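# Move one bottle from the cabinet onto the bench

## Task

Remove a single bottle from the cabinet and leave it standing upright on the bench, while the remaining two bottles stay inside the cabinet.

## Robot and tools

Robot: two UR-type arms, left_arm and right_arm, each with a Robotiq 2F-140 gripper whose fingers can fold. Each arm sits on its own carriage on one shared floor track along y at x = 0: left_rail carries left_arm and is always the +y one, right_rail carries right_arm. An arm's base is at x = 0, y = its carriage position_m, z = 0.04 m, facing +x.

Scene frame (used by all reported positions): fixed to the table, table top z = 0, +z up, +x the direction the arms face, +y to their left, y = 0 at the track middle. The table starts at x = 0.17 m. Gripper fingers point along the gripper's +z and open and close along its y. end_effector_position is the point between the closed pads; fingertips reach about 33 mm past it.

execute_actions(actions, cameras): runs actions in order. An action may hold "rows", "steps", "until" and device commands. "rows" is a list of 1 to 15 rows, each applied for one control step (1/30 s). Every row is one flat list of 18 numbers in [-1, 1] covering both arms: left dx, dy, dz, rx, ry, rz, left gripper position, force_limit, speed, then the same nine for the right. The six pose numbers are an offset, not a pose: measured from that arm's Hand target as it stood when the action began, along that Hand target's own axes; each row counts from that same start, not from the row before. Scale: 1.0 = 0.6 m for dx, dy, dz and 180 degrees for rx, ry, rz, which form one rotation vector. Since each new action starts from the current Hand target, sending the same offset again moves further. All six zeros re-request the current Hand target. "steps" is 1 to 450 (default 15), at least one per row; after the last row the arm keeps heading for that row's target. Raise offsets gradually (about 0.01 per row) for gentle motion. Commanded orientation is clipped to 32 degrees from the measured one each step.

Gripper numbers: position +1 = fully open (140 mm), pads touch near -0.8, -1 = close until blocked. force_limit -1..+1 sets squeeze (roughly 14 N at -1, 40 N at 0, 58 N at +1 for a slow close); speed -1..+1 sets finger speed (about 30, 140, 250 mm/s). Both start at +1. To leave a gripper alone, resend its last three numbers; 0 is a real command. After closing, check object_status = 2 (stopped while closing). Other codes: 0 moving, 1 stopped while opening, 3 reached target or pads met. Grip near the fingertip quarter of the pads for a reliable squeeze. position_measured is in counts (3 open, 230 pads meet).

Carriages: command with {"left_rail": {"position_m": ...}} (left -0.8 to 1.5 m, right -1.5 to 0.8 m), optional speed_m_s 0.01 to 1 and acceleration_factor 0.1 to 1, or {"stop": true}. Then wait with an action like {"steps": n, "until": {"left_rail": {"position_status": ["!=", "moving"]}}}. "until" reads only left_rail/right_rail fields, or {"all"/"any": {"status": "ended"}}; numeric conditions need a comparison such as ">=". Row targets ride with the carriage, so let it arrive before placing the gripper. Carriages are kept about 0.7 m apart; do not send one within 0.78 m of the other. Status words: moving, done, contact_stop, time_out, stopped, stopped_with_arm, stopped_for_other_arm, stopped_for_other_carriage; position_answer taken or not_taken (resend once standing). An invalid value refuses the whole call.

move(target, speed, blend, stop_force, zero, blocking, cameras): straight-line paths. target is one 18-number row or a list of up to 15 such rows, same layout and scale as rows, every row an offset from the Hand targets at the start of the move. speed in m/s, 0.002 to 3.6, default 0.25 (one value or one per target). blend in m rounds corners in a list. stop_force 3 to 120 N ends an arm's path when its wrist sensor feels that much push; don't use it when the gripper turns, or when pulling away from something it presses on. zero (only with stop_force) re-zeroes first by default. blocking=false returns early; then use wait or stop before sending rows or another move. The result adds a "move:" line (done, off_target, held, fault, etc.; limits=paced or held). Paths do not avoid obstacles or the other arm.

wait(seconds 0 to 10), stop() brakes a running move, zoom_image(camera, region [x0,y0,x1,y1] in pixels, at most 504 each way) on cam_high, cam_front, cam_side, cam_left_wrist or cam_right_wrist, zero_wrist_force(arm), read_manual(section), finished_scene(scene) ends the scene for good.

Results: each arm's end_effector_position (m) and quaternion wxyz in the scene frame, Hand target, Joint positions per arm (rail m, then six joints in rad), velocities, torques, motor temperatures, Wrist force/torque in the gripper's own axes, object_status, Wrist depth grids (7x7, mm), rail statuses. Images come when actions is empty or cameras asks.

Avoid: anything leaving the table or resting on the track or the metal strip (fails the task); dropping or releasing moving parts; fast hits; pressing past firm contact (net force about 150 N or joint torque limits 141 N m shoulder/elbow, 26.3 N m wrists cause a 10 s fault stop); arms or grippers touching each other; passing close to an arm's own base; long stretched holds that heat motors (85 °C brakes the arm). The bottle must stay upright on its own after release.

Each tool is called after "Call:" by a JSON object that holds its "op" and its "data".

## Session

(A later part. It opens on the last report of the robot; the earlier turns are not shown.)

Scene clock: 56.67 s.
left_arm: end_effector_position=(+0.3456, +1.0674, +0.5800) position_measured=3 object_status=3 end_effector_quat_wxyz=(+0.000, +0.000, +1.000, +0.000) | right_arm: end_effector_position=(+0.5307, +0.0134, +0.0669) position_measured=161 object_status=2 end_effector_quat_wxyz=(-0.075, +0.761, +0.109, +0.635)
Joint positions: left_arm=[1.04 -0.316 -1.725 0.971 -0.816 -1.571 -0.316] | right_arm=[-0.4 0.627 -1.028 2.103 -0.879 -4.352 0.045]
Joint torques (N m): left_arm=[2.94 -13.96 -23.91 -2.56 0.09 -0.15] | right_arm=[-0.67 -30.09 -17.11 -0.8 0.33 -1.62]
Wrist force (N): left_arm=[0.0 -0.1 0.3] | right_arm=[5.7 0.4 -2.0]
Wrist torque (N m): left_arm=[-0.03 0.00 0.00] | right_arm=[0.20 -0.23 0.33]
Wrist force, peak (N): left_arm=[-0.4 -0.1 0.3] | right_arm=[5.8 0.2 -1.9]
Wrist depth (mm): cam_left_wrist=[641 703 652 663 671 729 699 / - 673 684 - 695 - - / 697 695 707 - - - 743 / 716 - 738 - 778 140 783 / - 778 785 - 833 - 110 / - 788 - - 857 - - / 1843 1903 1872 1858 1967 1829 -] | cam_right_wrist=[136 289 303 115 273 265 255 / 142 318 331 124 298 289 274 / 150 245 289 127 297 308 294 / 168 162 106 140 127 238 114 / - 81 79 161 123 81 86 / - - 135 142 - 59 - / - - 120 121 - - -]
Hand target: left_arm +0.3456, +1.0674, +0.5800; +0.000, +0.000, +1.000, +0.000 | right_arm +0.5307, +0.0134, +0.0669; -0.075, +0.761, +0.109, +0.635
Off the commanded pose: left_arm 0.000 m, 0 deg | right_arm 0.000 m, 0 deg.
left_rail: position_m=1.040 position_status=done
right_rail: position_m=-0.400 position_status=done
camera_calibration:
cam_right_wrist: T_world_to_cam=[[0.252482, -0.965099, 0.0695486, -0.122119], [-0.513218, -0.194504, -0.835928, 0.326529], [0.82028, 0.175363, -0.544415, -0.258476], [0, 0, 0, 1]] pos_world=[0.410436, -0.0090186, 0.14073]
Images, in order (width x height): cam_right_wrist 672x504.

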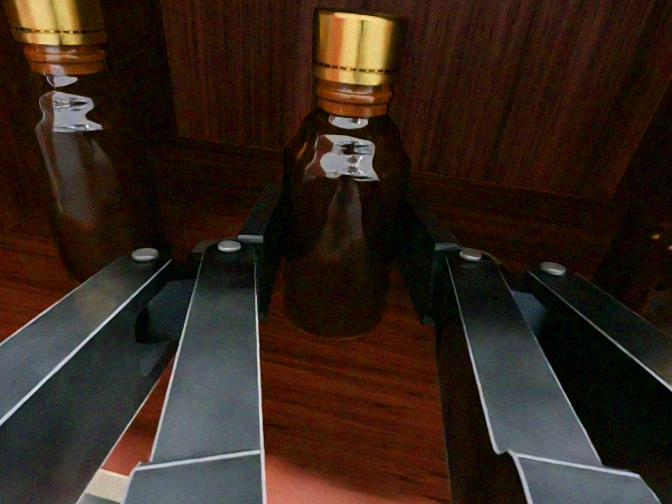

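Call:
{"op": "move", "data": {"target": [0,0,0,0,0,0,1,1,1,0.0246,0.0006,-0.0046,0,0,0,-1,-0.3,-1], "speed": 0.04, "cameras": ["cam_right_wrist"]}}

Scene clock: 57.77 s.
left_arm: end_effector_position=(+0.3456, +1.0674, +0.5800) position_measured=3 object_status=3 end_effector_quat_wxyz=(+0.000, +0.000, +1.000, +0.000) | right_arm: end_effector_position=(+0.5307, +0.0134, +0.0818) position_measured=161 object_status=2 end_effector_quat_wxyz=(-0.075, +0.761, +0.109, +0.635)
Joint positions: left_arm=[1.04 -0.316 -1.725 0.971 -0.816 -1.571 -0.316] | right_arm=[-0.4 0.627 -1.063 2.1 -0.84 -4.352 0.045]
Joint torques (N m): left_arm=[3.35 -13.65 -24.79 -2.48 0.14 -0.13] | right_arm=[7.64 -48.92 -24.81 -1.1 2.1 -0.36]
Wrist force (N): left_arm=[-0.1 0.0 0.1] | right_arm=[-1.6 0.5 1.5]
Wrist torque (N m): left_arm=[0.00 0.03 0.01] | right_arm=[0.04 0.01 0.22]
Wrist force, peak (N): left_arm=[-0.2 -0.1 0.3] | right_arm=[5.5 -0.1 -2.1]
Wrist depth (mm): cam_left_wrist=[657 643 654 657 669 665 682 / 675 665 675 678 705 714 791 / 697 707 727 725 734 748 750 / 718 750 750 770 757 149 770 / - 124 793 762 - - 110 / 821 836 833 893 848 - - / 1787 1800 1843 1872 1773 1951 -] | cam_right_wrist=[220 288 302 114 271 265 255 / 147 307 331 124 300 289 273 / 153 184 317 127 315 314 295 / 168 162 106 140 127 266 117 / - 81 79 163 123 81 86 / - - 152 160 - 59 - / - - 134 135 - - -]
Hand target: left_arm +0.3456, +1.0674, +0.5800; +0.000, +0.000, +1.000, +0.000 | right_arm +0.5307, +0.0134, +0.0819; -0.075, +0.761, +0.109, +0.635
Off the commanded pose: left_arm 0.000 m, 0 deg | right_arm 0.000 m, 0 deg.
left_rail: position_m=1.040 position_status=done
right_rail: position_m=-0.400 position_status=done
move: done
camera_calibration:
cam_right_wrist: T_world_to_cam=[[0.252544, -0.965075, 0.0696502, -0.123196], [-0.513189, -0.194622, -0.835919, 0.338969], [0.82028, 0.175362, -0.544416, -0.250364], [0, 0, 0, 1]] pos_world=[0.410436, -0.00901864, 0.15563]
Images, in order (width x height): cam_right_wrist 672x504.

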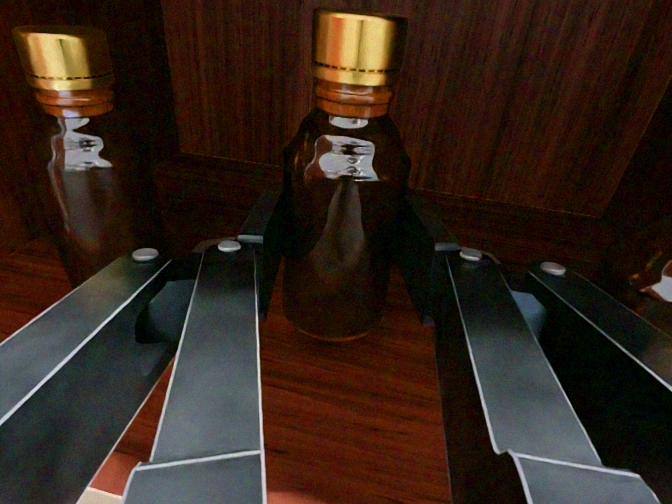

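Call:
{"op": "move", "data": {"target": [[0,0,0,0,0,0,1,1,1,-0.0509,-0.0783,-0.285,0,0,0,-1,-0.3,-1],[0,0,0,0,0,0,1,1,1,-0.1001,-0.0795,-0.2759,0,0,0,-1,-0.3,-1]], "speed": 0.1, "blend": 0.01}}

Call:
{"op": "move", "data": {"target": [0,0,0,0,0,0,1,1,1,-0.0246,-0.0006,0.0046,0,0,0,-1,-0.3,-1], "speed": 0.008, "stop_force": 4, "cameras": ["cam_right_wrist","cam_front"]}}

Scene clock: 61.03 s.
left_arm: end_effector_position=(+0.3456, +1.0674, +0.5800) position_measured=3 object_status=3 end_effector_quat_wxyz=(+0.000, +0.000, +1.000, +0.000) | right_arm: end_effector_position=(+0.3507, +0.0133, +0.0520) position_measured=161 object_status=2 end_effector_quat_wxyz=(-0.075, +0.761, +0.109, +0.635)
Joint positions: left_arm=[1.04 -0.316 -1.725 0.971 -0.816 -1.571 -0.316] | right_arm=[-0.4 1.004 -1.068 2.297 -0.982 -3.984 0.142]
Joint torques (N m): left_arm=[2.97 -13.47 -24.54 -2.43 0.18 -0.06] | right_arm=[10.27 -26.03 -2.1 -2.89 2.54 -1.69]
Wrist force (N): left_arm=[-0.3 -0.2 0.2] | right_arm=[-2.1 0.3 1.5]
Wrist torque (N m): left_arm=[-0.05 0.05 0.00] | right_arm=[0.01 0.13 0.15]
Wrist force, peak (N): left_arm=[-0.2 0.1 0.6] | right_arm=[-3.1 0.6 1.7]
Wrist depth (mm): cam_left_wrist=[643 650 628 661 682 682 711 / 647 669 678 692 665 - 716 / 703 736 716 722 780 - 760 / - 729 755 760 729 149 123 / - - 788 807 - 150 110 / - 813 821 - - 867 - / 2001 1888 1872 1919 1903 1984 -] | cam_right_wrist=[202 280 336 114 422 415 294 / 212 293 316 124 448 266 281 / 229 267 268 127 264 266 283 / 217 220 106 140 128 238 235 / - 81 79 162 123 81 81 / - - 140 147 - 59 - / - - 123 124 - - -]
Hand target: left_arm +0.3456, +1.0674, +0.5800; +0.000, +0.000, +1.000, +0.000 | right_arm +0.3507, +0.0133, +0.0519; -0.075, +0.761, +0.109, +0.635
Off the commanded pose: left_arm 0.000 m, 0 deg | right_arm 0.000 m, 0 deg.
left_rail: position_m=1.040 position_status=done
right_rail: position_m=-0.400 position_status=done
move: done

Scene clock: 62.60 s.
left_arm: end_effector_position=(+0.3456, +1.0674, +0.5800) position_measured=3 object_status=3 end_effector_quat_wxyz=(+0.000, +0.000, +1.000, +0.000) | right_arm: end_effector_position=(+0.3507, +0.0133, +0.0481) position_measured=161 object_status=2 end_effector_quat_wxyz=(-0.075, +0.761, +0.109, +0.635)
Joint positions: left_arm=[1.04 -0.316 -1.725 0.971 -0.816 -1.571 -0.316] | right_arm=[-0.4 1.004 -1.057 2.297 -0.993 -3.984 0.142]
Joint torques (N m): left_arm=[3.32 -13.99 -24.38 -2.53 0.17 -0.24] | right_arm=[9.72 -40.36 -0.07 0.07 -0.88 -1.02]
Wrist force (N): left_arm=[-0.2 0.1 0.2] | right_arm=[1.2 0.1 1.3]
Wrist torque (N m): left_arm=[0.03 0.04 0.00] | right_arm=[0.02 0.00 0.23]
Wrist force, peak (N): left_arm=[-0.2 -0.3 0.4] | right_arm=[7.5 1.1 -0.2]
Wrist depth (mm): cam_left_wrist=[638 650 684 680 665 665 688 / 665 - - 692 703 - 718 / 692 667 725 727 727 - - / - 727 - 780 760 149 123 / - 775 893 765 845 - 110 / 818 - 824 848 870 - - / 1829 1951 1872 1934 1951 2035 -] | cam_right_wrist=[202 279 334 114 423 410 288 / 211 290 310 124 441 266 281 / 232 268 262 127 255 263 277 / 209 93 106 141 127 236 231 / - 81 79 160 113 81 191 / - - 135 143 - 59 - / - - 120 121 - - -]
Hand target: left_arm +0.3456, +1.0674, +0.5800; +0.000, +0.000, +1.000, +0.000 | right_arm +0.3507, +0.0133, +0.0481; -0.075, +0.761, +0.109, +0.635 (not the last commanded pose)
Off the commanded pose: left_arm 0.000 m, 0 deg | right_arm 0.011 m, 0 deg.
left_rail: position_m=1.040 position_status=done
right_rail: position_m=-0.400 position_status=done
move: contact (right_arm)
camera_calibration:
cam_right_wrist: T_world_to_cam=[[0.252402, -0.965116, 0.0696011, -0.0753782], [-0.513234, -0.194507, -0.835917, 0.218488], [0.820295, 0.175266, -0.544425, -0.121145], [0, 0, 0, 1]] pos_world=[0.230536, -0.00901861, 0.12193]
Images, in order (width x height): cam_front 672x504, cam_right_wrist 672x504.

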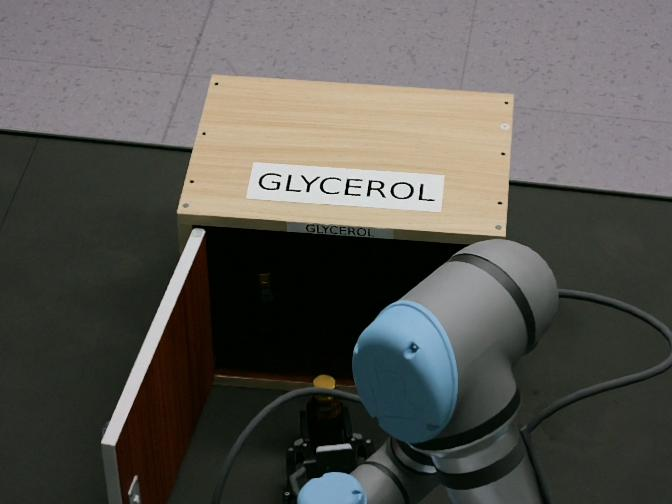

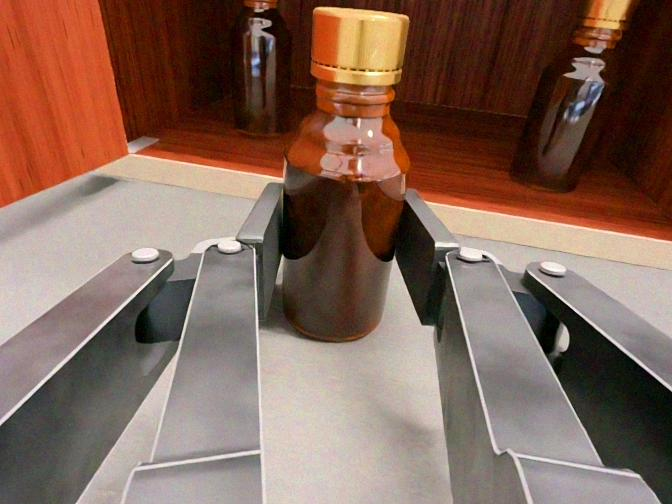

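Call:
{"op": "execute_actions", "data": {"actions": [{"rows":[[0,0,0,0,0,0,1,1,1,0,0,0,0,0,0,0.1,-0.3,-1]],"steps":60}], "cameras": ["cam_right_wrist"]}}

Scene clock: 65.40 s.
left_arm: end_effector_position=(+0.3456, +1.0674, +0.5800) position_measured=3 object_status=3 end_effector_quat_wxyz=(+0.000, +0.000, +1.000, +0.000) | right_arm: end_effector_position=(+0.3507, +0.0133, +0.0481) position_measured=117 object_status=3 end_effector_quat_wxyz=(-0.075, +0.761, +0.109, +0.635)
Joint positions: left_arm=[1.04 -0.316 -1.725 0.971 -0.816 -1.571 -0.316] | right_arm=[-0.4 1.004 -1.057 2.297 -0.993 -3.984 0.142]
Joint torques (N m): left_arm=[3.38 -13.52 -24.85 -2.45 0.12 -0.08] | right_arm=[9.46 -41.02 -0.93 -1.52 -0.05 -0.81]
Wrist force (N): left_arm=[-0.1 0.2 0.0] | right_arm=[1.3 0.6 1.1]
Wrist torque (N m): left_arm=[0.04 0.03 0.00] | right_arm=[0.06 0.00 0.16]
Wrist force, peak (N): left_arm=[0.1 0.1 0.5] | right_arm=[1.4 1.0 1.4]
Wrist depth (mm): cam_left_wrist=[638 638 654 665 665 680 709 / 645 680 675 695 707 711 714 / - - 750 727 760 - 750 / - 757 813 783 821 149 120 / - 780 783 824 - 830 110 / - 818 833 867 - 839 - / - 1919 1843 1721 1934 1967 -] | cam_right_wrist=[201 279 335 115 423 409 300 / 211 291 310 124 444 420 281 / 232 268 262 127 257 264 277 / 212 94 146 140 142 233 232 / - 77 162 160 176 79 82 / - - 136 143 146 - 71 / - - 119 121 123 - -]
Hand target: left_arm +0.3456, +1.0674, +0.5800; +0.000, +0.000, +1.000, +0.000 | right_arm +0.3507, +0.0133, +0.0481; -0.075, +0.761, +0.109, +0.635
Off the commanded pose: left_arm 0.000 m, 0 deg | right_arm 0.000 m, 0 deg.
left_rail: position_m=1.040 position_status=done
right_rail: position_m=-0.400 position_status=done
camera_calibration:
cam_right_wrist: T_world_to_cam=[[0.252482, -0.965099, 0.0695486, -0.0753899], [-0.513218, -0.194504, -0.835928, 0.218485], [0.82028, 0.175363, -0.544415, -0.121142], [0, 0, 0, 1]] pos_world=[0.230536, -0.0090186, 0.12193]
Images, in order (width x height): cam_right_wrist 672x504.

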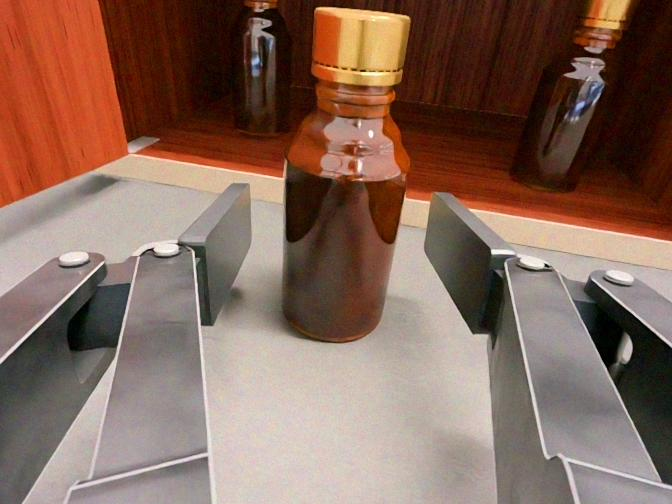

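Call:
{"op": "move", "data": {"target": [0,0,0,0,0,0,1,1,1,0.01,0.0008,-0.129,0,0,0,0.1,-0.3,-1], "speed": 0.1, "cameras": ["cam_right_wrist","cam_front"]}}

Scene clock: 66.97 s.
left_arm: end_effector_position=(+0.3456, +1.0674, +0.5800) position_measured=3 object_status=3 end_effector_quat_wxyz=(+0.000, +0.000, +1.000, +0.000) | right_arm: end_effector_position=(+0.2784, -0.0063, +0.0681) position_measured=117 object_status=3 end_effector_quat_wxyz=(-0.075, +0.761, +0.109, +0.635)
Joint positions: left_arm=[1.04 -0.316 -1.725 0.971 -0.816 -1.571 -0.316] | right_arm=[-0.4 1.189 -1.136 2.351 -0.915 -3.805 0.215]
Joint torques (N m): left_arm=[3.5 -14.2 -25.03 -2.51 0.2 -0.16] | right_arm=[9.33 -38.55 -18.09 0.63 2.31 2.09]
Wrist force (N): left_arm=[-0.2 0.0 0.1] | right_arm=[1.2 0.5 1.1]
Wrist torque (N m): left_arm=[0.00 0.05 0.00] | right_arm=[0.04 0.01 0.11]
Wrist force, peak (N): left_arm=[-0.1 0.0 0.4] | right_arm=[1.3 0.5 1.9]
Wrist depth (mm): cam_left_wrist=[638 647 641 652 678 680 688 / 669 - 725 692 684 714 684 / - 727 701 718 - 736 753 / - 755 755 - 770 149 770 / - 132 767 818 - 813 110 / - - 867 830 848 - - / 1829 1800 1903 1903 1951 1934 -] | cam_right_wrist=[227 280 382 502 487 461 319 / 237 294 386 199 517 391 299 / 249 294 334 209 327 334 294 / - 94 145 231 144 266 290 / - 77 187 200 199 79 82 / - - 162 167 170 - 71 / - - 142 142 144 - -]
Hand target: left_arm +0.3456, +1.0674, +0.5800; +0.000, +0.000, +1.000, +0.000 | right_arm +0.2783, -0.0063, +0.0682; -0.075, +0.761, +0.109, +0.635
Off the commanded pose: left_arm 0.000 m, 0 deg | right_arm 0.000 m, 0 deg.
left_rail: position_m=1.040 position_status=done
right_rail: position_m=-0.400 position_status=done
move: done
camera_calibration:
cam_right_wrist: T_world_to_cam=[[0.252531, -0.96508, 0.0696294, -0.0775325], [-0.513195, -0.194598, -0.835921, 0.194208], [0.82028, 0.175362, -0.544416, -0.0474109], [0, 0, 0, 1]] pos_world=[0.158136, -0.0287186, 0.14193]
Images, in order (width x height): cam_front 672x504, cam_right_wrist 672x504.

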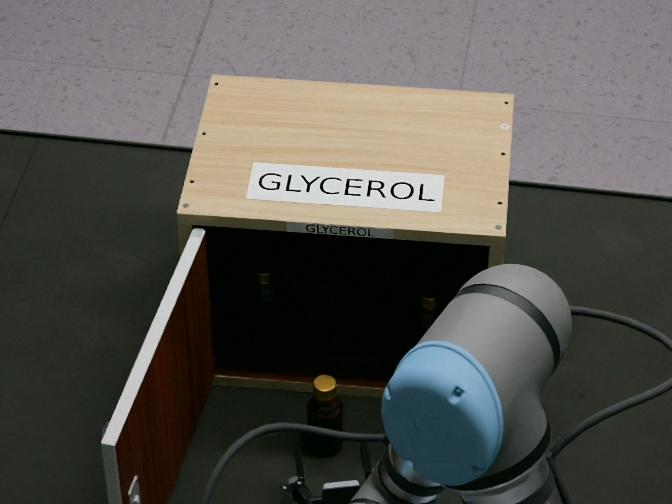

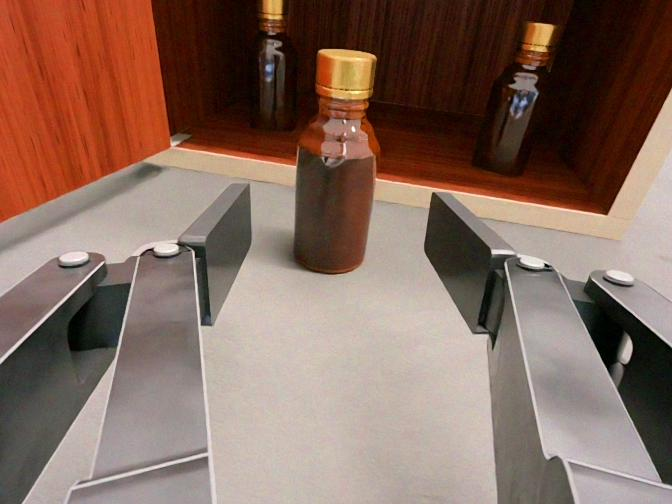

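Call:
{"op": "finished_scene", "data": {"scene": 1}}

The scene is finished: the task was done.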